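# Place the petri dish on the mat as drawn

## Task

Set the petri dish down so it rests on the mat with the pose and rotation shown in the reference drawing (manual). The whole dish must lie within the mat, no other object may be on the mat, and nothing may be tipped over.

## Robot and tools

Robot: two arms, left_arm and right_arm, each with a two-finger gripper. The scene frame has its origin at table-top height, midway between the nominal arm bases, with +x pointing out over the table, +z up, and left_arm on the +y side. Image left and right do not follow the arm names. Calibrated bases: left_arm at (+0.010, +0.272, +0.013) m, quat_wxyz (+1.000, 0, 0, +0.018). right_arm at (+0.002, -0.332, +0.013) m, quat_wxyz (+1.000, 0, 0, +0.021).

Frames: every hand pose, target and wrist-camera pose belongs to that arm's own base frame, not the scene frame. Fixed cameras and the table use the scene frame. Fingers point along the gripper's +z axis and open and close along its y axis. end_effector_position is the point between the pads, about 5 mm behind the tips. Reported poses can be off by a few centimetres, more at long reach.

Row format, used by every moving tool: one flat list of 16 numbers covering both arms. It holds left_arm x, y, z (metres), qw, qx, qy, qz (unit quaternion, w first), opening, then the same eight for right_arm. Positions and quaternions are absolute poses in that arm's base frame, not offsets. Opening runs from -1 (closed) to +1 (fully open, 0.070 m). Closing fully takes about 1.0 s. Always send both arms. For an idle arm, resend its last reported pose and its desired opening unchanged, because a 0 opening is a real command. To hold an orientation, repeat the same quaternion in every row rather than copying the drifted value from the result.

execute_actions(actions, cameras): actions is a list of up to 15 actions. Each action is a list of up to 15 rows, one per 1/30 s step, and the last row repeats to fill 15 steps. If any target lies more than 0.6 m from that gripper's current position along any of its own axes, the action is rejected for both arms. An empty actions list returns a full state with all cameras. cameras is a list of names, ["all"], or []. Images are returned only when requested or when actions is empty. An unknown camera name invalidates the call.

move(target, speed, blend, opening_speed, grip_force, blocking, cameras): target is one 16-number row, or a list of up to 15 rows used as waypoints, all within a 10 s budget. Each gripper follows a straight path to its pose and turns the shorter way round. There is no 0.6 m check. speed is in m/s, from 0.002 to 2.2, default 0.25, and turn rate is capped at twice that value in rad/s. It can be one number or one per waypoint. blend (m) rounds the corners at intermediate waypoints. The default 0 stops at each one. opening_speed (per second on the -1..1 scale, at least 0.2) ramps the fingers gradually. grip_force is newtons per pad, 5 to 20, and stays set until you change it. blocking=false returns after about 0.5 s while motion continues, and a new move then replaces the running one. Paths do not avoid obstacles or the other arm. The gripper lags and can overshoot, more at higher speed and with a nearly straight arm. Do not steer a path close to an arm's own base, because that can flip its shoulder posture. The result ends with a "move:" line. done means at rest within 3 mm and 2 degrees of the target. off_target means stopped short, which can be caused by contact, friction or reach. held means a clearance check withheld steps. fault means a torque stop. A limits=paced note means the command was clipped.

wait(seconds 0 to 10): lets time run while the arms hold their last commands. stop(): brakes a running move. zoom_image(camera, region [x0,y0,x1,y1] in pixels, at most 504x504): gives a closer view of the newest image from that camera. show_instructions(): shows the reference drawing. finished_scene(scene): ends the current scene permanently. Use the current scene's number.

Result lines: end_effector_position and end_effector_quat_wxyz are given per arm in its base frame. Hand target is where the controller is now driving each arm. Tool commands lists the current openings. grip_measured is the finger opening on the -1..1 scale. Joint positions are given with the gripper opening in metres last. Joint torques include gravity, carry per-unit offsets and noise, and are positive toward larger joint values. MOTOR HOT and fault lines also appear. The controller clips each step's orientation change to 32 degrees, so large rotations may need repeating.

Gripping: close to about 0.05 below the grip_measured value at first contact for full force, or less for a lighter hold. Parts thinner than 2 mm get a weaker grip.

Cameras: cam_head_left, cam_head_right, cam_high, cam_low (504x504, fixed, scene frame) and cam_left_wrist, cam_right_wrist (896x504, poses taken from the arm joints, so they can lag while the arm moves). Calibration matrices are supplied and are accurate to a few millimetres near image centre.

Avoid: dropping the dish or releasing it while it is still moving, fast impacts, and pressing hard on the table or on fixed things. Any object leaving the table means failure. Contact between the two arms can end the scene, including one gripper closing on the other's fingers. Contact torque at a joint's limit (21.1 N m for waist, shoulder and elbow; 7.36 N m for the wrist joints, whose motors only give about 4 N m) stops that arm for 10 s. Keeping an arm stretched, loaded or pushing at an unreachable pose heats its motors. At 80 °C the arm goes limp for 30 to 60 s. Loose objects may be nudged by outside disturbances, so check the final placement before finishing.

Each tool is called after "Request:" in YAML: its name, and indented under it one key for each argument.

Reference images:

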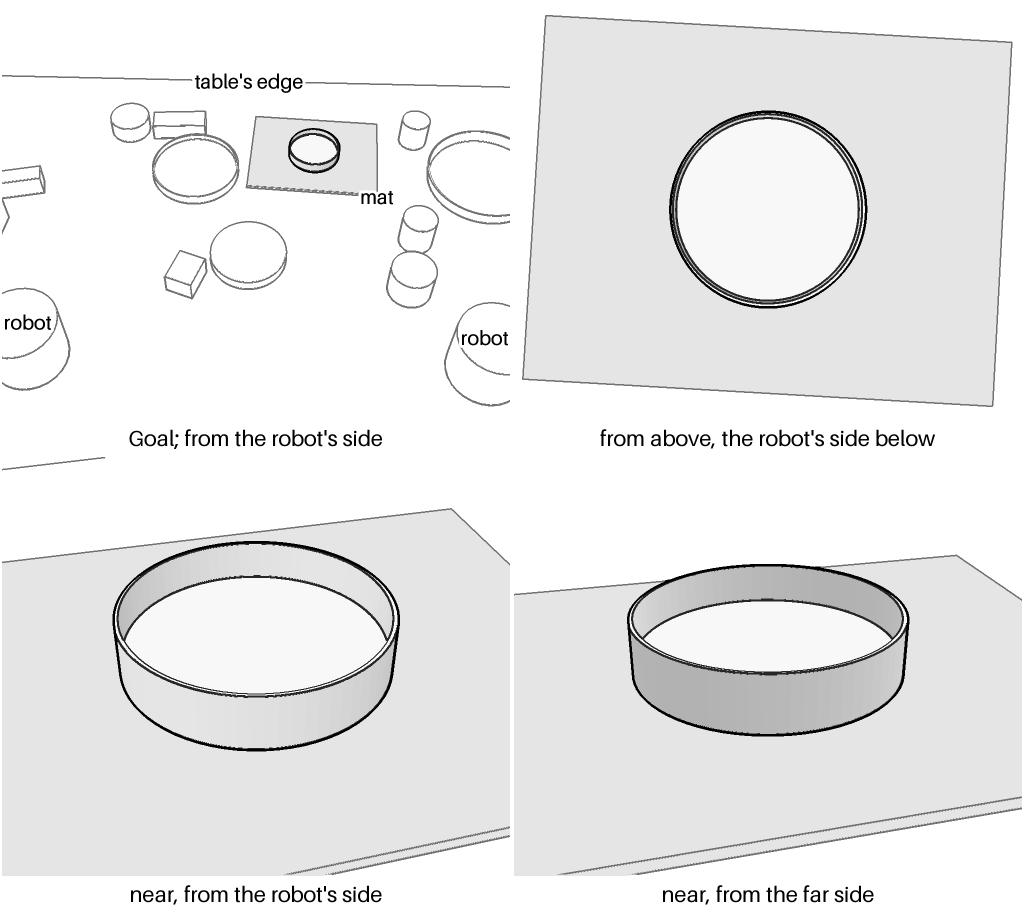

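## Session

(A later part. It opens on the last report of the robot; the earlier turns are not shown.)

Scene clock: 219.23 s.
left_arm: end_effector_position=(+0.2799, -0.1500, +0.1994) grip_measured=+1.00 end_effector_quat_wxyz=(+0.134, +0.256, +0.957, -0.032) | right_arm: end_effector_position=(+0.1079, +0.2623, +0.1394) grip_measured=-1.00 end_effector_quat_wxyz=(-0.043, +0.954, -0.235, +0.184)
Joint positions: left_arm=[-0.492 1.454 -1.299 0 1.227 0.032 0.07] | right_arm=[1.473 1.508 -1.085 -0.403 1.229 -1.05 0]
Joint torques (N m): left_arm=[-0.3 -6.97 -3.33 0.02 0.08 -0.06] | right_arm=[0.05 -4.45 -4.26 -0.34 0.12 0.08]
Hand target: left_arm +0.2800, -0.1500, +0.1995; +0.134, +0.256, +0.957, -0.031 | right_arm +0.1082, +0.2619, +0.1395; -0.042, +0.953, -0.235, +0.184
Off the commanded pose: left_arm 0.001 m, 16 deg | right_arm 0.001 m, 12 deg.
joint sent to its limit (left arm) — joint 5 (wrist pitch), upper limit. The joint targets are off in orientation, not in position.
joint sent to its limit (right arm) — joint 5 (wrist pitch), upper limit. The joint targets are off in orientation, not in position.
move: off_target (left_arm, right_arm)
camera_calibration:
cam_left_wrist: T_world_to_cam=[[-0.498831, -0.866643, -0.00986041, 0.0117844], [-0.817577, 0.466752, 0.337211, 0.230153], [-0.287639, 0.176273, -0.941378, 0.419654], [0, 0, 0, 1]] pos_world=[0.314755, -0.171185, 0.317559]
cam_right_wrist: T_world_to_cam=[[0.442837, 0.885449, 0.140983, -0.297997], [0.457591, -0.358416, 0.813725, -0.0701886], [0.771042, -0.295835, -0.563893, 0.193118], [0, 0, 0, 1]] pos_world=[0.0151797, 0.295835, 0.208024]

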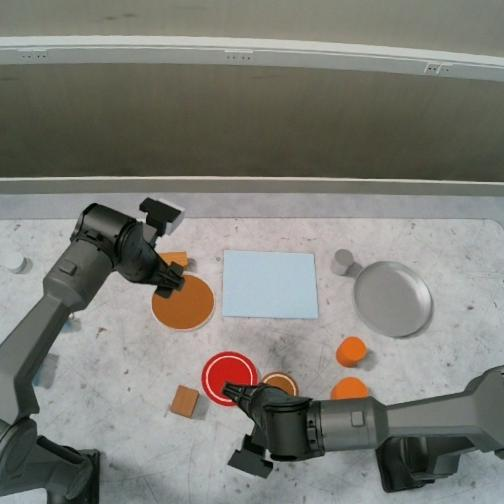

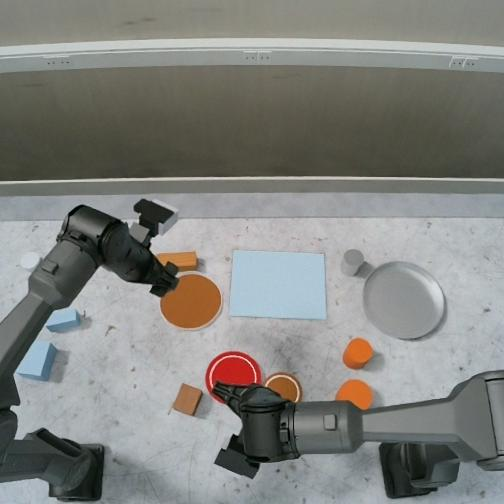

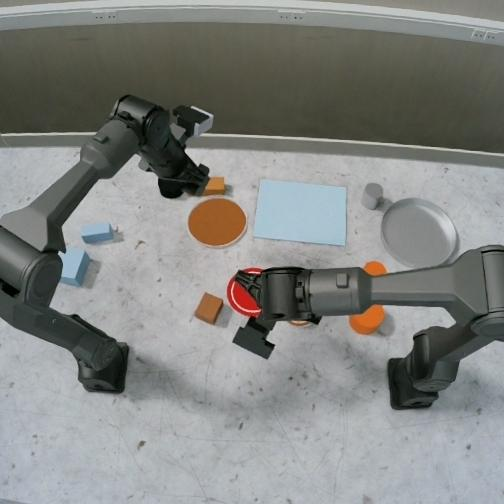

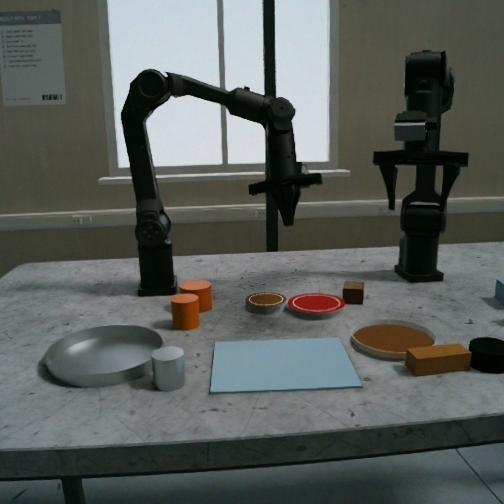

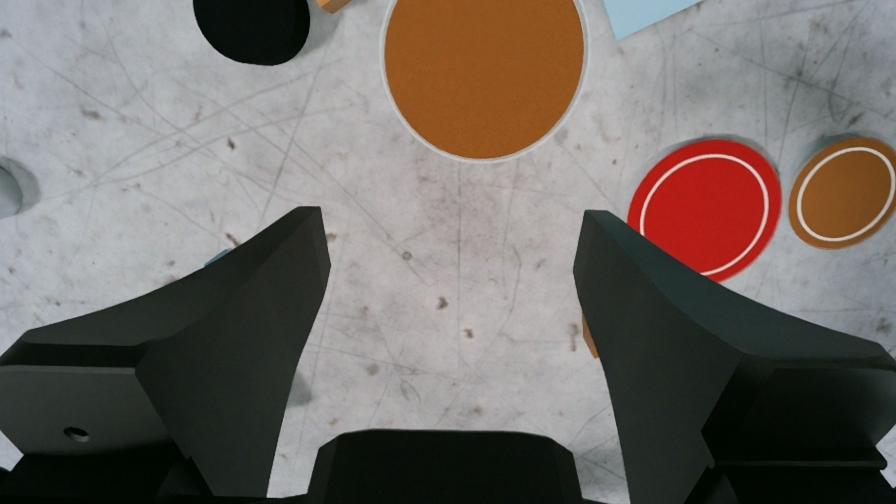

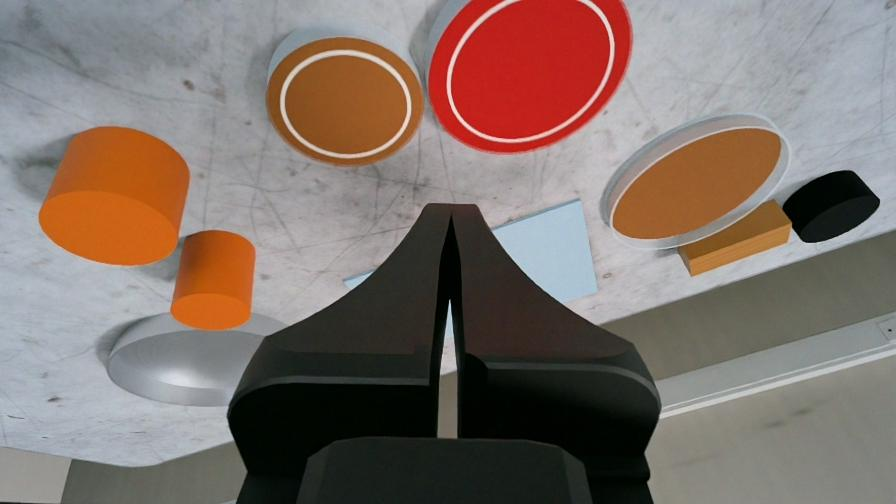

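Request:
move:
  target: [0.28,-0.15,0.2,0.134,0.256,0.957,-0.031,1,0.087,0.243,0.02,-0.056,-0.943,0.2526,-0.2087,-1]
  speed: 0.15
  cameras: ["cam_right_wrist","cam_left_wrist","cam_low","cam_head_left"]

Request:
zoom_image:
  camera: "cam_low"
  region: [220, 240, 340, 330]

Scene clock: 232.53 s.
left_arm: end_effector_position=(+0.2798, -0.1500, +0.1997) grip_measured=+1.00 end_effector_quat_wxyz=(+0.134, +0.256, +0.957, -0.031) | right_arm: end_effector_position=(+0.0869, +0.2428, +0.0196) grip_measured=-1.00 end_effector_quat_wxyz=(+0.056, +0.943, -0.253, +0.209)
Joint positions: left_arm=[-0.492 1.454 -1.299 0 1.227 0.03 0.07] | right_arm=[1.55 1.803 -0.897 -0.448 1.02 -0.778 0]
Joint torques (N m): left_arm=[-0.33 -9.51 -3.58 0.04 0.07 -0.05] | right_arm=[0.42 -5.43 -4.23 -0.29 0.33 0.04]
Hand target: left_arm +0.2800, -0.1500, +0.1999; +0.135, +0.256, +0.957, -0.031 | right_arm +0.0870, +0.2430, +0.0200; +0.056, +0.943, -0.253, +0.209
Off the commanded pose: left_arm 0.000 m, 0 deg | right_arm 0.000 m, 0 deg.
joint sent to its limit (left arm) — joint 5 (wrist pitch), upper limit. The joint targets still meet the commanded pose.
move: done
camera_calibration:
cam_left_wrist: T_world_to_cam=[[-0.498175, -0.867014, -0.0103612, 0.0115764], [-0.818261, 0.466142, 0.336395, 0.230256], [-0.286829, 0.176062, -0.941664, 0.419679], [0, 0, 0, 1]] pos_world=[0.314552, -0.171184, 0.317859]
cam_right_wrist: T_world_to_cam=[[0.51082, 0.859275, -0.0266223, -0.2508], [0.431767, -0.229651, 0.87226, -0.000294506], [0.743398, -0.457063, -0.488317, 0.175957], [0, 0, 0, 1]] pos_world=[-0.00256473, 0.295862, 0.0795027]
Images, in order (width x height): cam_head_left 504x504, cam_low 504x504, cam_left_wrist 896x504, cam_right_wrist 896x504.

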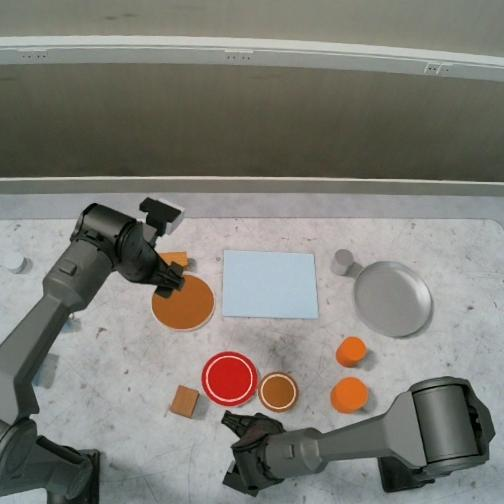

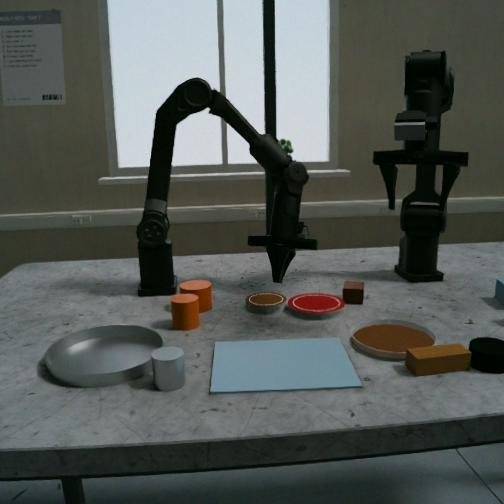

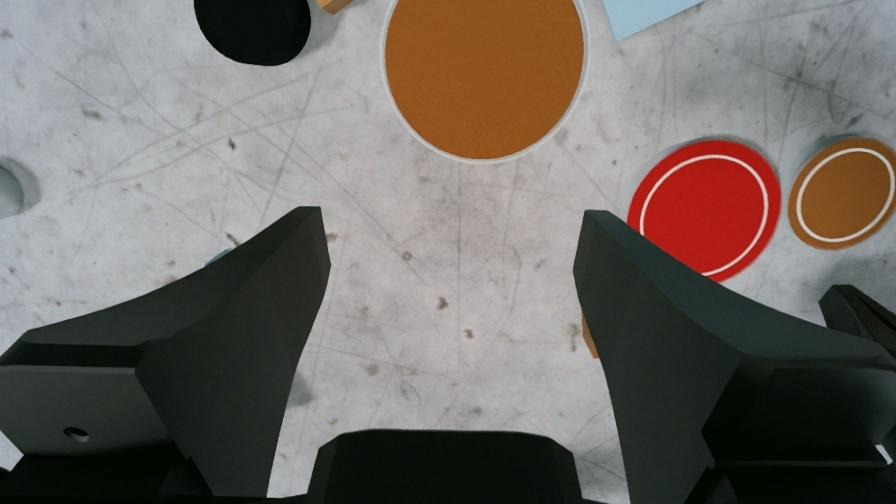

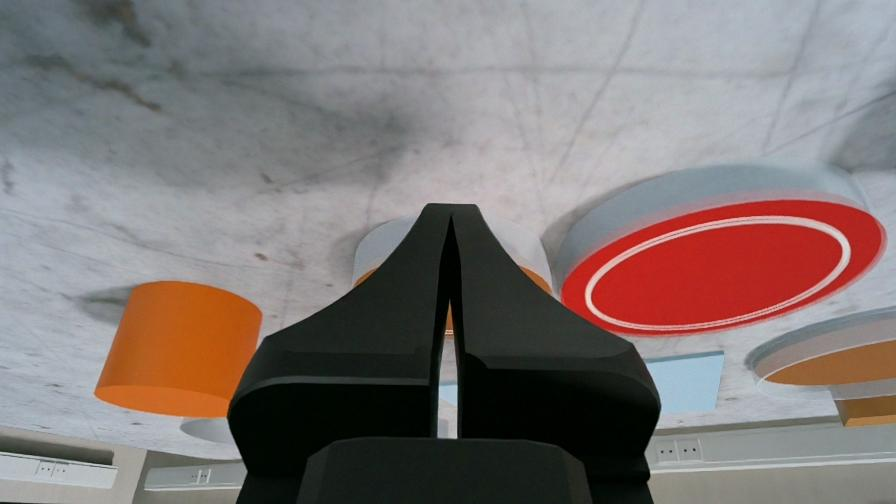

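Scaled by 4.200.

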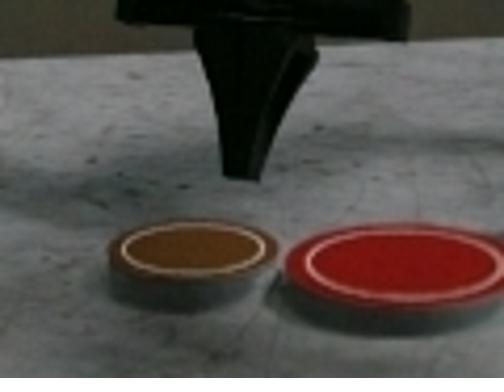

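Request:
move:
  target:
    - [0.28,-0.15,0.2,0.0,0.2588,0.9659,0,1,0.094,0.239,0.001,-0.056,-0.943,0.2526,-0.2087,-1]
    - [0.195,-0.416,0.09,0,0.2588,0.9659,0,1,0.094,0.239,0.001,-0.056,-0.943,0.2526,-0.2087,-1]
    - [0.19,-0.413,0.002,0,0.2588,0.9659,0,1,0.094,0.239,0.001,-0.056,-0.943,0.2526,-0.2087,-1]
  speed: [0.08,0.3,0.12]
  blend: [0,0.02,0]
  cameras: ["cam_right_wrist","cam_left_wrist","cam_low"]

Request:
zoom_image:
  camera: "cam_low"
  region: [200, 240, 320, 330]

Scene clock: 246.43 s.
left_arm: end_effector_position=(+0.1901, -0.4123, +0.0007) grip_measured=+1.00 end_effector_quat_wxyz=(-0.001, +0.259, +0.966, +0.001) | right_arm: end_effector_position=(+0.0940, +0.2389, +0.0011) grip_measured=-1.00 end_effector_quat_wxyz=(+0.056, +0.943, -0.253, +0.209)
Joint positions: left_arm=[-1.139 2.304 -1.787 0.001 1.144 -0.616 0.07] | right_arm=[1.526 1.842 -0.856 -0.481 0.941 -0.753 0]
Joint torques (N m): left_arm=[-0.36 -18.02 -3.21 -0.02 0.05 -0.05] | right_arm=[0.77 -5.53 -4 -0.13 0.3 0.04]
Hand target: left_arm +0.1900, -0.4130, +0.0020; +0.000, +0.259, +0.966, +0.000 | right_arm +0.0940, +0.2390, +0.0010; +0.056, +0.943, -0.253, +0.209
Off the commanded pose: left_arm 0.001 m, 0 deg | right_arm 0.000 m, 0 deg.
move: done
camera_calibration:
cam_left_wrist: T_world_to_cam=[[-0.499951, -0.866045, -0.00391497, -0.261792], [-0.705205, 0.404469, 0.582316, 0.29901], [-0.502728, 0.29389, -0.812953, 0.342371], [0, 0, 0, 1]] pos_world=[0.2521, -0.448283, 0.103189]
cam_right_wrist: T_world_to_cam=[[0.510732, 0.859346, -0.0260096, -0.251574], [0.431758, -0.230209, 0.872117, 0.0120087], [0.743463, -0.456648, -0.488605, 0.159882], [0, 0, 0, 1]] pos_world=[0.00443528, 0.291963, 0.0611031]
Images, in order (width x height): cam_low 504x504, cam_left_wrist 896x504, cam_right_wrist 896x504.

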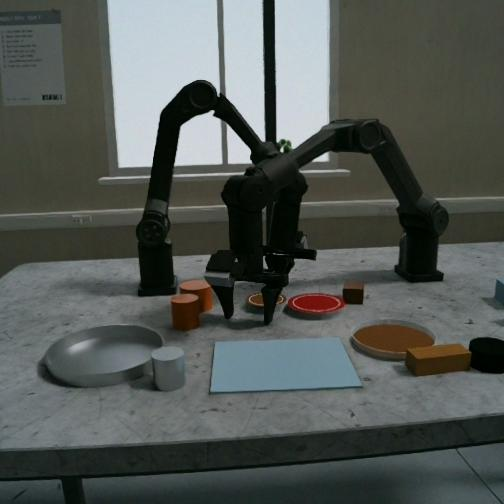

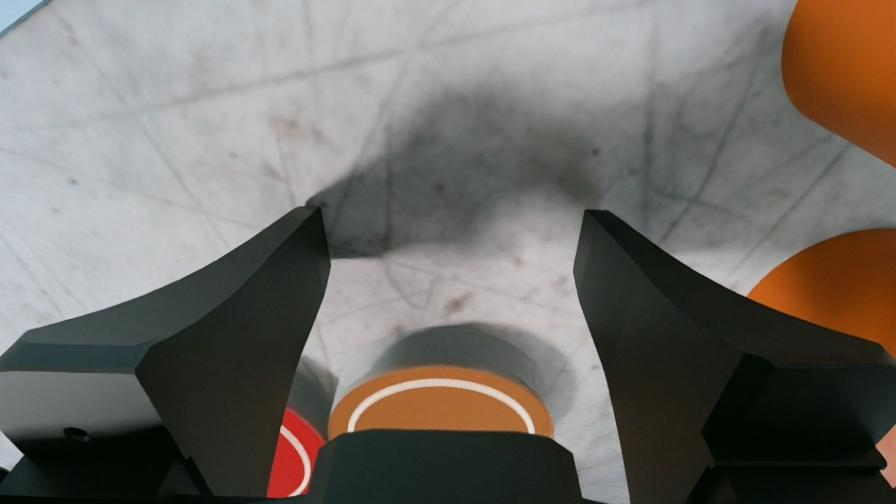

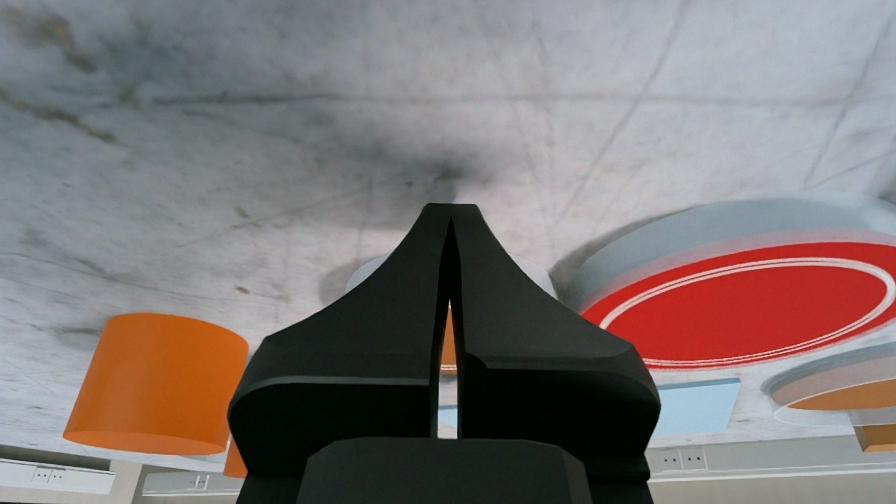

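Scaled by 4.200.

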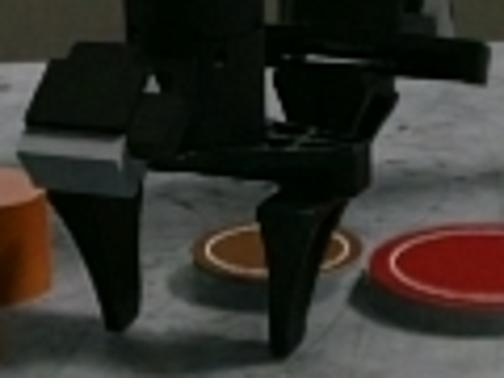

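Request:
move:
  target: [0.145,-0.3845,0.002,0,0.2588,0.9659,0,1,0.094,0.239,0.001,-0.056,-0.943,0.2526,-0.2087,-1]
  speed: 0.08
  cameras: ["cam_right_wrist","cam_left_wrist"]

Scene clock: 251.17 s.
left_arm: end_effector_position=(+0.1445, -0.3842, +0.0020) grip_measured=+1.00 end_effector_quat_wxyz=(+0.000, +0.259, +0.966, +0.000) | right_arm: end_effector_position=(+0.0940, +0.2389, +0.0011) grip_measured=-1.00 end_effector_quat_wxyz=(+0.056, +0.943, -0.253, +0.209)
Joint positions: left_arm=[-1.211 2.149 -1.501 0 1.011 -0.687 0.07] | right_arm=[1.526 1.842 -0.856 -0.481 0.941 -0.753 0]
Joint torques (N m): left_arm=[0.43 -14.67 -2.98 0.06 -0.05 0.11] | right_arm=[0.85 -5.55 -3.88 -0.13 0.32 0.03]
Hand target: left_arm +0.1450, -0.3845, +0.0020; +0.000, +0.259, +0.966, +0.000 | right_arm +0.0940, +0.2390, +0.0010; +0.056, +0.943, -0.253, +0.209
Off the commanded pose: left_arm 0.001 m, 0 deg | right_arm 0.000 m, 0 deg.
move: done
camera_calibration:
cam_left_wrist: T_world_to_cam=[[-0.500415, -0.865783, -0.00197584, -0.260119], [-0.705167, 0.406254, 0.581117, 0.255385], [-0.502319, 0.292193, -0.813818, 0.31151], [0, 0, 0, 1]] pos_world=[0.206399, -0.419979, 0.10459]
cam_right_wrist: T_world_to_cam=[[0.510732, 0.859346, -0.0260096, -0.251574], [0.431758, -0.230209, 0.872117, 0.0120087], [0.743463, -0.456648, -0.488605, 0.159882], [0, 0, 0, 1]] pos_world=[0.00443528, 0.291963, 0.0611031]
Images, in order (width x height): cam_left_wrist 896x504, cam_right_wrist 896x504.

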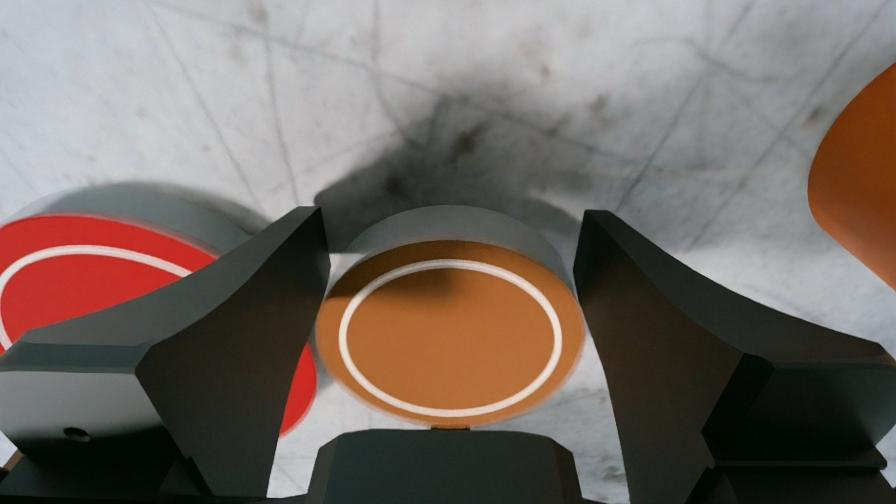

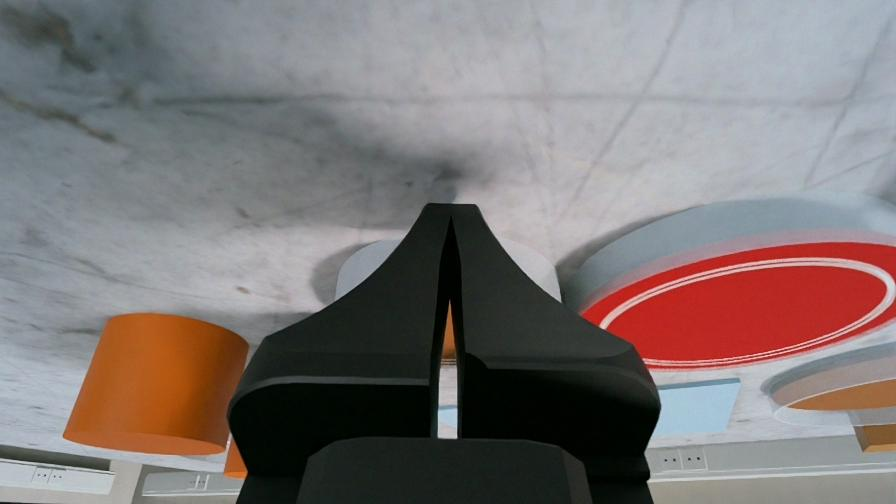

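Request:
move:
  target: [0.1365,-0.3795,0.002,0,0.2588,0.9659,0,1,0.094,0.239,0.001,-0.056,-0.943,0.2526,-0.2087,-1]
  speed: 0.04
  cameras: ["cam_right_wrist","cam_left_wrist"]

Scene clock: 255.53 s.
left_arm: end_effector_position=(+0.1392, -0.3803, +0.0026) grip_measured=+1.00 end_effector_quat_wxyz=(+0.003, +0.258, +0.966, -0.002) | right_arm: end_effector_position=(+0.0927, +0.2398, +0.0009) grip_measured=-1.00 end_effector_quat_wxyz=(+0.055, +0.944, -0.253, +0.207)
Joint positions: left_arm=[-1.221 2.125 -1.46 0.003 0.987 -0.701 0.07] | right_arm=[1.528 1.842 -0.857 -0.478 0.939 -0.753 0]
Joint torques (N m): left_arm=[-3.69 -14.09 -0.47 -1.52 1.89 -0.22] | right_arm=[-2.62 -4.69 -2.05 -1.38 1.01 0.02]
Hand target: left_arm +0.1365, -0.3795, +0.0020; +0.000, +0.259, +0.966, +0.000 | right_arm +0.0940, +0.2390, +0.0010; +0.056, +0.943, -0.253, +0.209
Off the commanded pose: left_arm 0.003 m, 0 deg | right_arm 0.002 m, 0 deg.
move: done
camera_calibration:
cam_left_wrist: T_world_to_cam=[[-0.498835, -0.866696, 0.000959931, -0.260034], [-0.708769, 0.408576, 0.575077, 0.251037], [-0.498809, 0.286188, -0.818099, 0.305481], [0, 0, 0, 1]] pos_world=[0.200589, -0.415363, 0.105798]
cam_right_wrist: T_world_to_cam=[[0.509703, 0.85999, -0.0248903, -0.251728], [0.434114, -0.2321, 0.870445, 0.0131432], [0.742797, -0.454474, -0.491636, 0.160703], [0, 0, 0, 1]] pos_world=[0.00323115, 0.292569, 0.0613014]
Images, in order (width x height): cam_left_wrist 896x504, cam_right_wrist 896x504.

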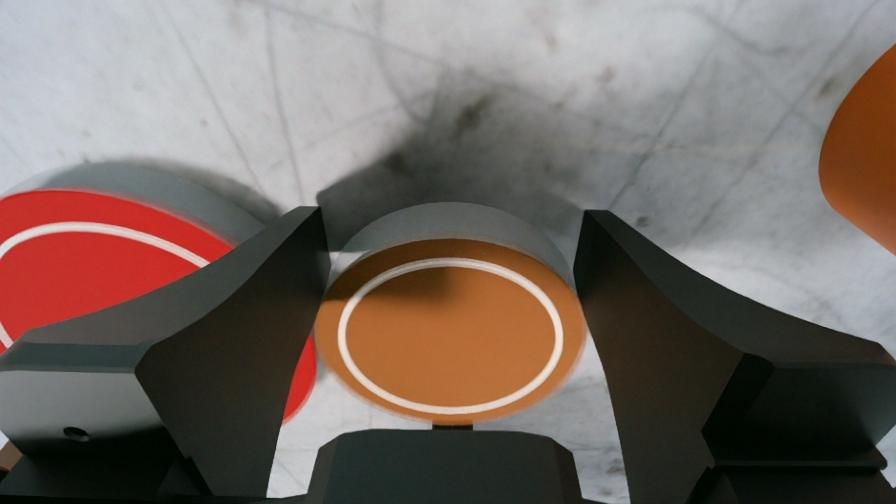

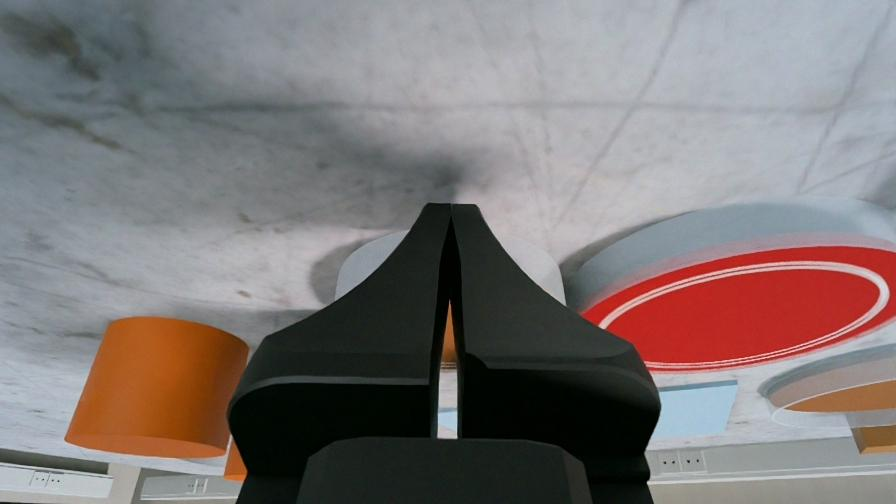

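Request:
move:
  target:
    - [0.1385,-0.3805,0.002,0,0.2588,0.9659,0,0.75,0.094,0.239,0.001,-0.056,-0.943,0.2526,-0.2087,-1]
    - [0.1306,-0.3754,0.0276,0,0.2588,0.9659,0,0.75,0.094,0.239,0.001,-0.056,-0.943,0.2526,-0.2087,-1]
  speed: 0.04
  grip_force: [14,20]
  cameras: ["cam_right_wrist","cam_left_wrist","cam_low"]

Request:
zoom_image:
  camera: "cam_low"
  region: [200, 240, 320, 330]

Scene clock: 275.53 s.
left_arm: end_effector_position=(+0.1313, -0.3755, +0.0282) grip_measured=+1.00 end_effector_quat_wxyz=(+0.002, +0.260, +0.966, +0.000) | right_arm: end_effector_position=(+0.0926, +0.2421, -0.0007) grip_measured=-1.00 end_effector_quat_wxyz=(+0.050, +0.945, -0.253, +0.203)
Joint positions: left_arm=[-1.236 2.065 -1.468 0.004 1.059 -0.713 0.07] | right_arm=[1.526 1.844 -0.856 -0.479 0.924 -0.753 0]
Joint torques (N m): left_arm=[-6.44 -3.82 3.2 -3.19 3.93 -0.21] | right_arm=[-6.25 -6.76 -2.1 -2.88 2.92 0.02]
Hand target: left_arm +0.1306, -0.3754, +0.0276; +0.000, +0.259, +0.966, +0.000 | right_arm +0.0940, +0.2390, +0.0010; +0.056, +0.943, -0.253, +0.209
Off the commanded pose: left_arm 0.001 m, 0 deg | right_arm 0.004 m, 1 deg.
grip_force (N): 14, 20
move: off_target (right_arm)
camera_calibration:
cam_left_wrist: T_world_to_cam=[[-0.501829, -0.86496, -0.00348006, -0.258587], [-0.706973, 0.407844, 0.5778, 0.228217], [-0.498354, 0.292417, -0.816171, 0.323289], [0, 0, 0, 1]] pos_world=[0.19269, -0.411279, 0.131096]
cam_right_wrist: T_world_to_cam=[[0.50775, 0.861322, -0.0177287, -0.253916], [0.438886, -0.240906, 0.865646, 0.016844], [0.741329, -0.447313, -0.500342, 0.159457], [0, 0, 0, 1]] pos_world=[0.00332276, 0.294088, 0.0607007]
Images, in order (width x height): cam_low 504x504, cam_left_wrist 896x504, cam_right_wrist 896x504.

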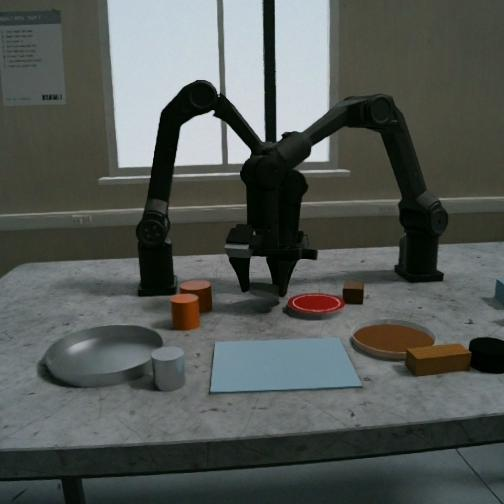

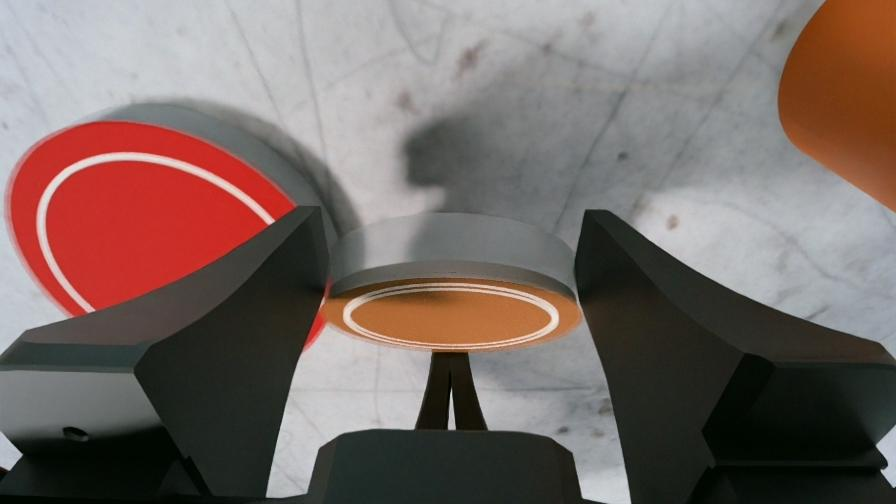

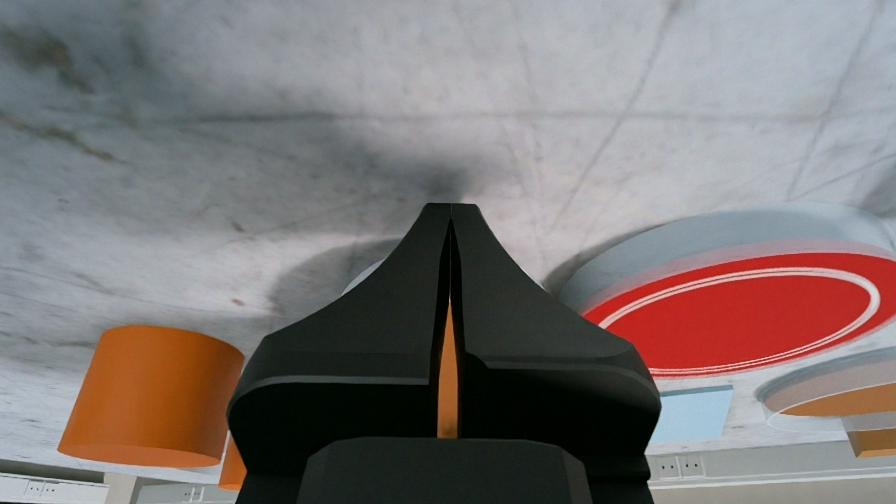

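Scaled by 4.200.

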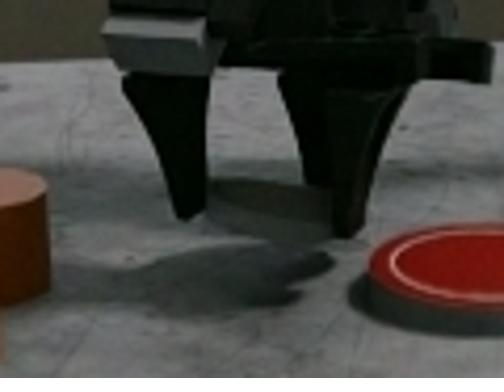

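Request:
move:
  target:
    - [0.115,-0.3664,0.0468,0,0.2588,0.9659,0,0.75,0.094,0.239,0.001,-0.056,-0.943,0.2526,-0.2087,-1]
    - [0.105,-0.3607,0.0525,0,0.2588,0.9659,0,0.75,0.094,0.239,0.001,-0.056,-0.943,0.2526,-0.2087,-1]
  speed: 0.04
  blend: 0.01
  cameras: ["cam_right_wrist","cam_left_wrist","cam_low"]

Request:
zoom_image:
  camera: "cam_low"
  region: [200, 240, 320, 330]

Scene clock: 284.03 s.
left_arm: end_effector_position=(+0.1046, -0.3600, +0.0520) grip_measured=+1.00 end_effector_quat_wxyz=(-0.001, +0.259, +0.966, +0.002) | right_arm: end_effector_position=(+0.0943, +0.2384, +0.0008) grip_measured=-1.00 end_effector_quat_wxyz=(+0.057, +0.943, -0.253, +0.209)
Joint positions: left_arm=[-1.288 1.96 -1.395 0 1.096 -0.765 0.07] | right_arm=[1.525 1.843 -0.855 -0.482 0.942 -0.753 0]
Joint torques (N m): left_arm=[1.46 -2.72 -0.16 0.75 1 0.15] | right_arm=[1.12 -5.54 -3.98 -0.11 0.09 0.05]
Hand target: left_arm +0.1050, -0.3607, +0.0525; +0.000, +0.259, +0.966, +0.000 | right_arm +0.0940, +0.2390, +0.0010; +0.056, +0.943, -0.253, +0.209
Off the commanded pose: left_arm 0.001 m, 0 deg | right_arm 0.001 m, 0 deg.
grip_force (N): 14, 20
move: done; blend cut to 0.0064 m at target 1
camera_calibration:
cam_left_wrist: T_world_to_cam=[[-0.500332, -0.865824, -0.0041513, -0.258993], [-0.705054, 0.404636, 0.582382, 0.187689], [-0.502561, 0.294311, -0.812904, 0.325833], [0, 0, 0, 1]] pos_world=[0.1665, -0.396084, 0.154489]
cam_right_wrist: T_world_to_cam=[[0.511234, 0.858987, -0.0279612, -0.251258], [0.43113, -0.228175, 0.872962, 0.0116035], [0.743483, -0.458343, -0.486986, 0.159671], [0, 0, 0, 1]] pos_world=[0.0047364, 0.291659, 0.0606026]
Images, in order (width x height): cam_low 504x504, cam_left_wrist 896x504, cam_right_wrist 896x504.

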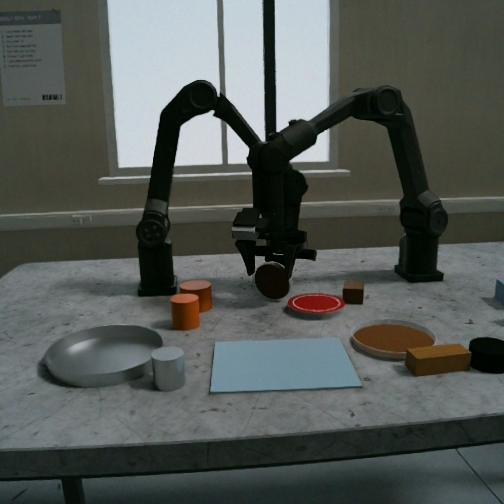

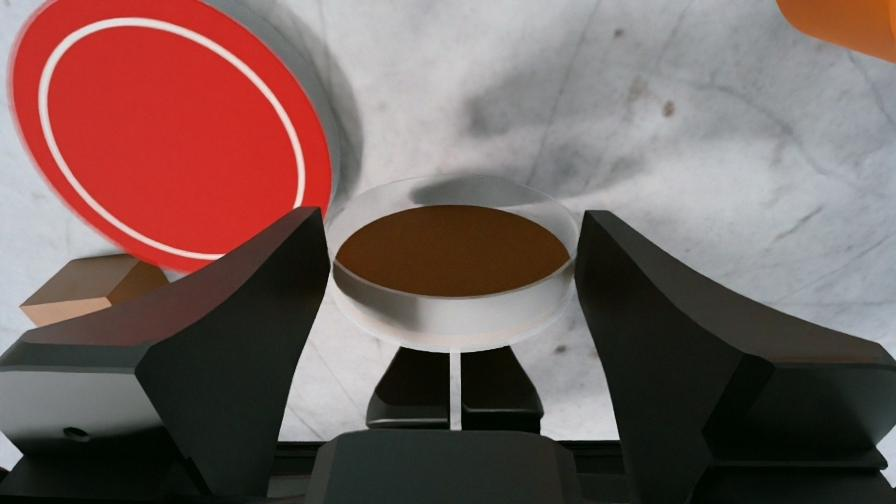

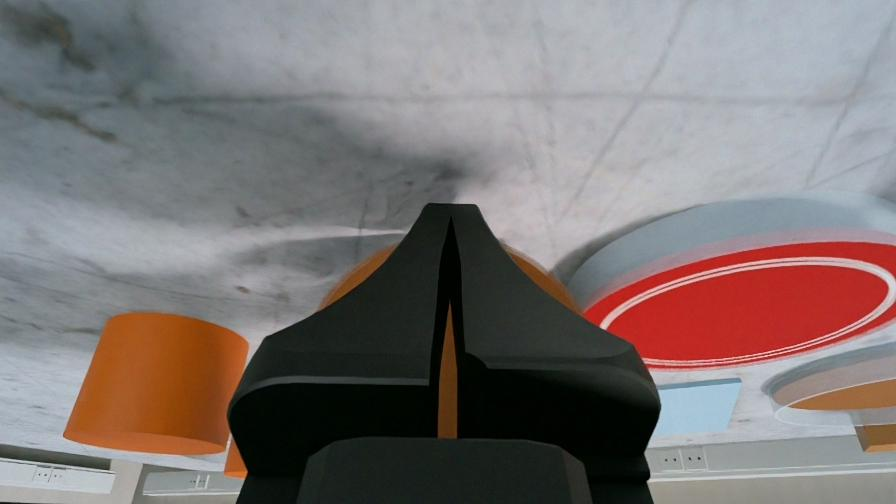

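Scaled by 4.200.

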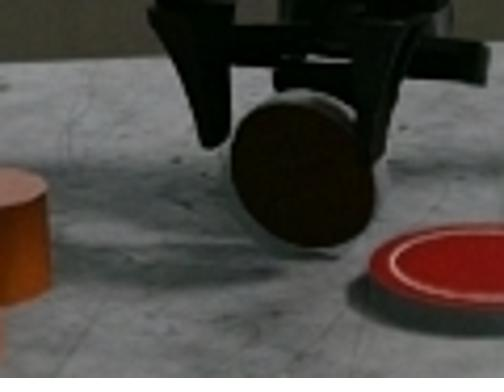

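Request:
move:
  target: [0.105,-0.3607,0.0525,0,0.2588,0.9659,0,0.75,0.077,0.249,0.003,-0.056,-0.943,0.2526,-0.2087,-1]
  speed: 0.03
  cameras: ["cam_right_wrist","cam_left_wrist"]

Scene clock: 289.47 s.
left_arm: end_effector_position=(+0.1050, -0.3604, +0.0522) grip_measured=+1.00 end_effector_quat_wxyz=(+0.000, +0.258, +0.966, +0.001) | right_arm: end_effector_position=(+0.0768, +0.2492, +0.0030) grip_measured=-1.00 end_effector_quat_wxyz=(+0.056, +0.943, -0.252, +0.209)
Joint positions: left_arm=[-1.287 1.96 -1.396 0 1.095 -0.765 0.07] | right_arm=[1.585 1.863 -0.901 -0.452 0.98 -0.725 0]
Joint torques (N m): left_arm=[-0.06 -9.77 -1.57 0.17 0.2 0.09] | right_arm=[0.24 -4.92 -3.24 -0.23 0.24 0.1]
Hand target: left_arm +0.1050, -0.3607, +0.0525; +0.000, +0.259, +0.966, +0.000 | right_arm +0.0770, +0.2490, +0.0030; +0.056, +0.943, -0.253, +0.209
Off the commanded pose: left_arm 0.000 m, 0 deg | right_arm 0.000 m, 0 deg.
grip_force (N): 14, 20
move: done
camera_calibration:
cam_left_wrist: T_world_to_cam=[[-0.499546, -0.866282, -0.0029421, -0.259374], [-0.705707, 0.404975, 0.581354, 0.188237], [-0.502425, 0.292489, -0.813646, 0.325677], [0, 0, 0, 1]] pos_world=[0.166899, -0.396179, 0.15479]
cam_right_wrist: T_world_to_cam=[[0.510079, 0.859741, -0.0258057, -0.251646], [0.431603, -0.229885, 0.87228, 0.0200156], [0.744002, -0.456069, -0.488326, 0.178071], [0, 0, 0, 1]] pos_world=[-0.0127645, 0.302164, 0.0630035]
Images, in order (width x height): cam_left_wrist 896x504, cam_right_wrist 896x504.

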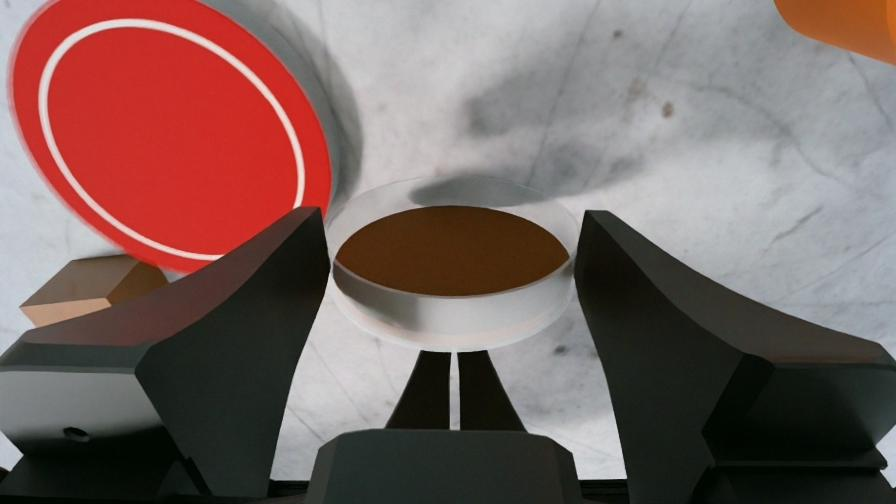

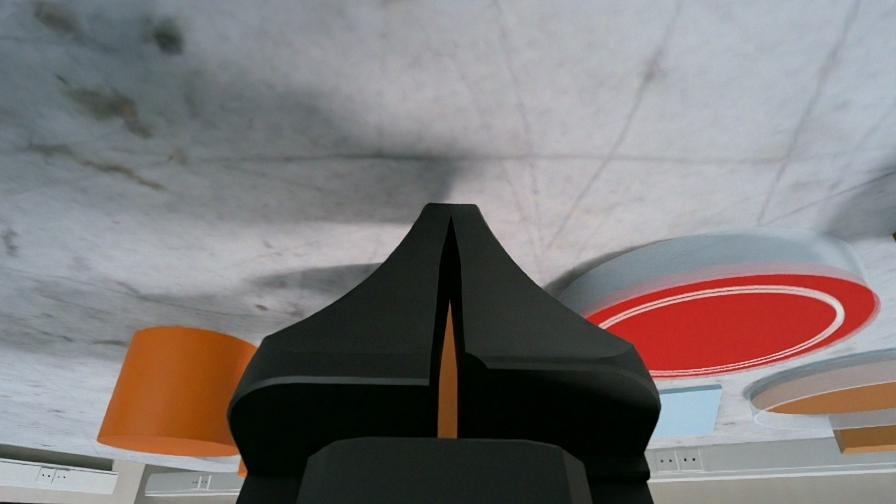

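Request:
move:
  target:
    - [0.105,-0.3607,0.0525,0,0.2588,0.9659,0,0.75,0.045,0.268,0.08,-0.056,-0.943,0.2526,-0.2087,-1]
    - [0.105,-0.3607,0.0525,0,0.2588,0.9659,0,0.75,-0.06,0.27,0.25,-0.056,-0.943,0.2526,-0.2087,-1]
  speed: 0.2
  blend: 0.03

Request:
move:
  target:
    - [0.0899,-0.3518,0.058,0,0.2588,0.9659,0,0.75,-0.06,0.27,0.25,-0.056,-0.943,0.2526,-0.2087,-1]
    - [0.0665,-0.3383,0.059,0,0.2588,0.9659,0,0.75,-0.06,0.27,0.25,-0.056,-0.943,0.2526,-0.2087,-1]
    - [0.0474,-0.3273,0.058,0,0.2588,0.9659,0,0.75,-0.06,0.27,0.25,-0.056,-0.943,0.2526,-0.2087,-1]
  speed: 0.04
  blend: 0.006
  cameras: ["cam_left_wrist","cam_low","cam_right_wrist"]

Request:
zoom_image:
  camera: "cam_low"
  region: [200, 240, 320, 330]

Scene clock: 311.10 s.
left_arm: end_effector_position=(+0.1050, -0.3604, +0.0522) grip_measured=+1.00 end_effector_quat_wxyz=(+0.000, +0.258, +0.966, +0.001) | right_arm: end_effector_position=(-0.0598, +0.2701, +0.2498) grip_measured=-1.00 end_effector_quat_wxyz=(-0.242, +0.949, -0.202, -0.030)
Joint positions: left_arm=[-1.287 1.96 -1.396 0 1.095 -0.765 0.07] | right_arm=[1.965 1.193 -1.2 -0.235 1.23 -0.728 0]
Joint torques (N m): left_arm=[-0.11 -9.83 -1.78 0.1 0.16 0.11] | right_arm=[0.21 -1.86 -4.71 -0.1 -0.2 0.26]
Hand target: left_arm +0.1050, -0.3607, +0.0525; +0.000, +0.259, +0.966, +0.000 | right_arm -0.0599, +0.2702, +0.2495; -0.242, +0.949, -0.202, -0.030
Off the commanded pose: left_arm 0.000 m, 0 deg | right_arm 0.000 m, 44 deg; orientation clipped.
joint sent to its limit (right arm) — joint 5 (wrist pitch), upper limit. The joint targets are off in orientation, not in position.
grip_force (N): 14, 20
move: off_target (right_arm); limits=paced

Scene clock: 321.33 s.
left_arm: end_effector_position=(+0.0792, -0.3455, +0.0585) grip_measured=+0.95 end_effector_quat_wxyz=(+0.000, +0.259, +0.966, +0.000) | right_arm: end_effector_position=(-0.0597, +0.2702, +0.2495) grip_measured=-1.00 end_effector_quat_wxyz=(-0.242, +0.949, -0.202, -0.030)
Joint positions: left_arm=[-1.346 1.883 -1.301 0 1.077 -0.822 0.068] | right_arm=[1.964 1.194 -1.2 -0.234 1.23 -0.727 0]
Joint torques (N m): left_arm=[0.47 -12.77 -3.06 0.03 -0.14 0.11] | right_arm=[0.87 -2.82 -6.01 -0.1 0.13 0.27]
Hand target: left_arm +0.0794, -0.3458, +0.0584; +0.000, +0.259, +0.966, +0.000 | right_arm -0.0599, +0.2702, +0.2495; -0.242, +0.949, -0.202, -0.030
Off the commanded pose: left_arm 0.037 m, 0 deg | right_arm 0.001 m, 44 deg.
joint sent to its limit (right arm) — joint 5 (wrist pitch), upper limit.
grip_force (N): 14, 20
move: off_target (left_arm, right_arm; path cut at 10 s); path passed 1 of 3 targets; limits=paced
camera_calibration:
cam_left_wrist: T_world_to_cam=[[-0.500373, -0.865808, -0.00210475, -0.259223], [-0.705531, 0.406333, 0.58062, 0.160872], [-0.50185, 0.292012, -0.814172, 0.313253], [0, 0, 0, 1]] pos_world=[0.140998, -0.381278, 0.161091]
cam_right_wrist: T_world_to_cam=[[0.399726, 0.81442, 0.420642, -0.299484], [0.725742, -0.561508, 0.397501, 0.0944631], [0.559927, 0.146386, -0.815508, 0.317472], [0, 0, 0, 1]] pos_world=[-0.126606, 0.250474, 0.347327]
Images, in order (width x height): cam_low 504x504, cam_left_wrist 896x504, cam_right_wrist 896x504.

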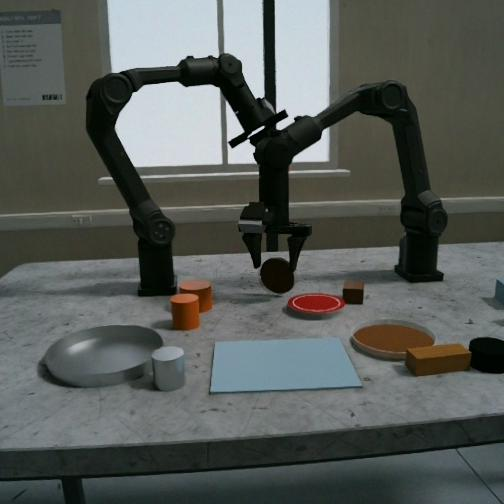

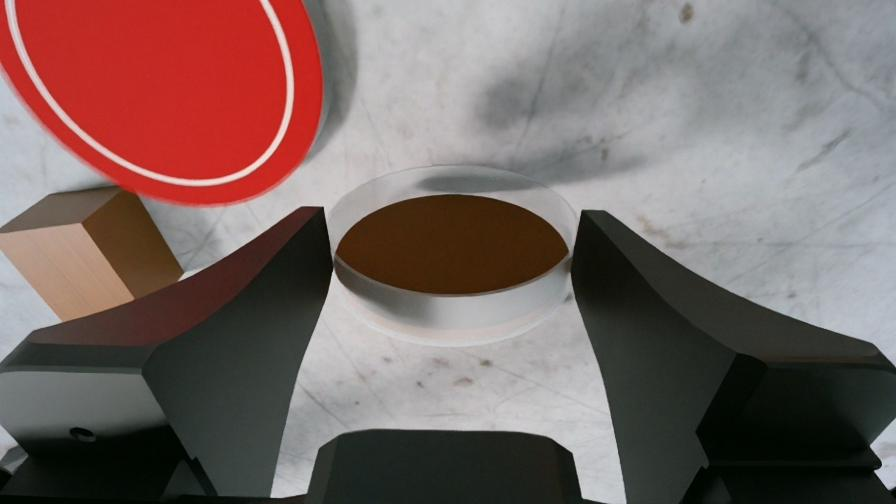

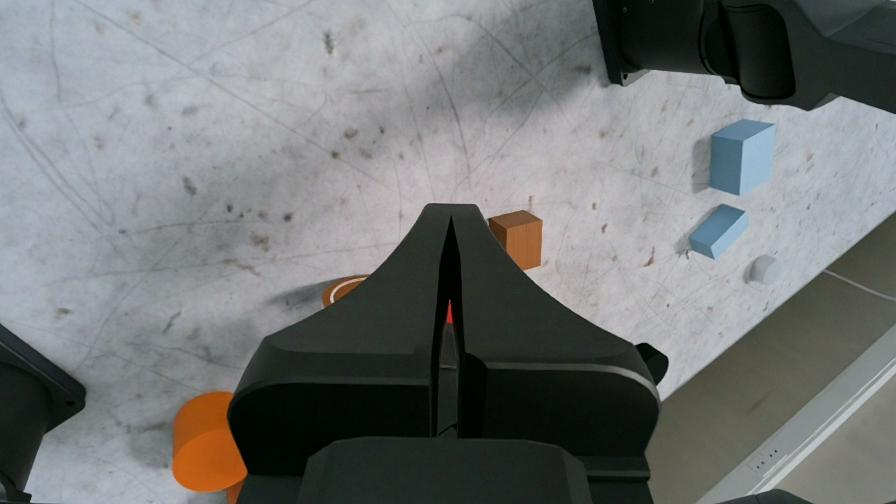

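Scaled by 4.200.

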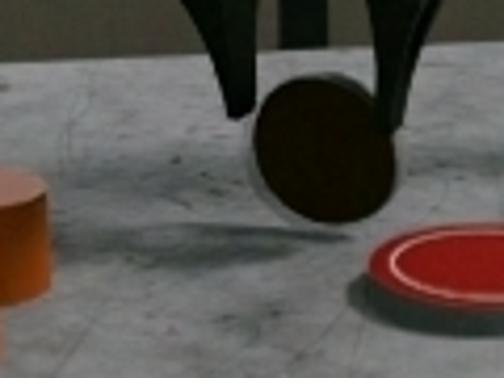

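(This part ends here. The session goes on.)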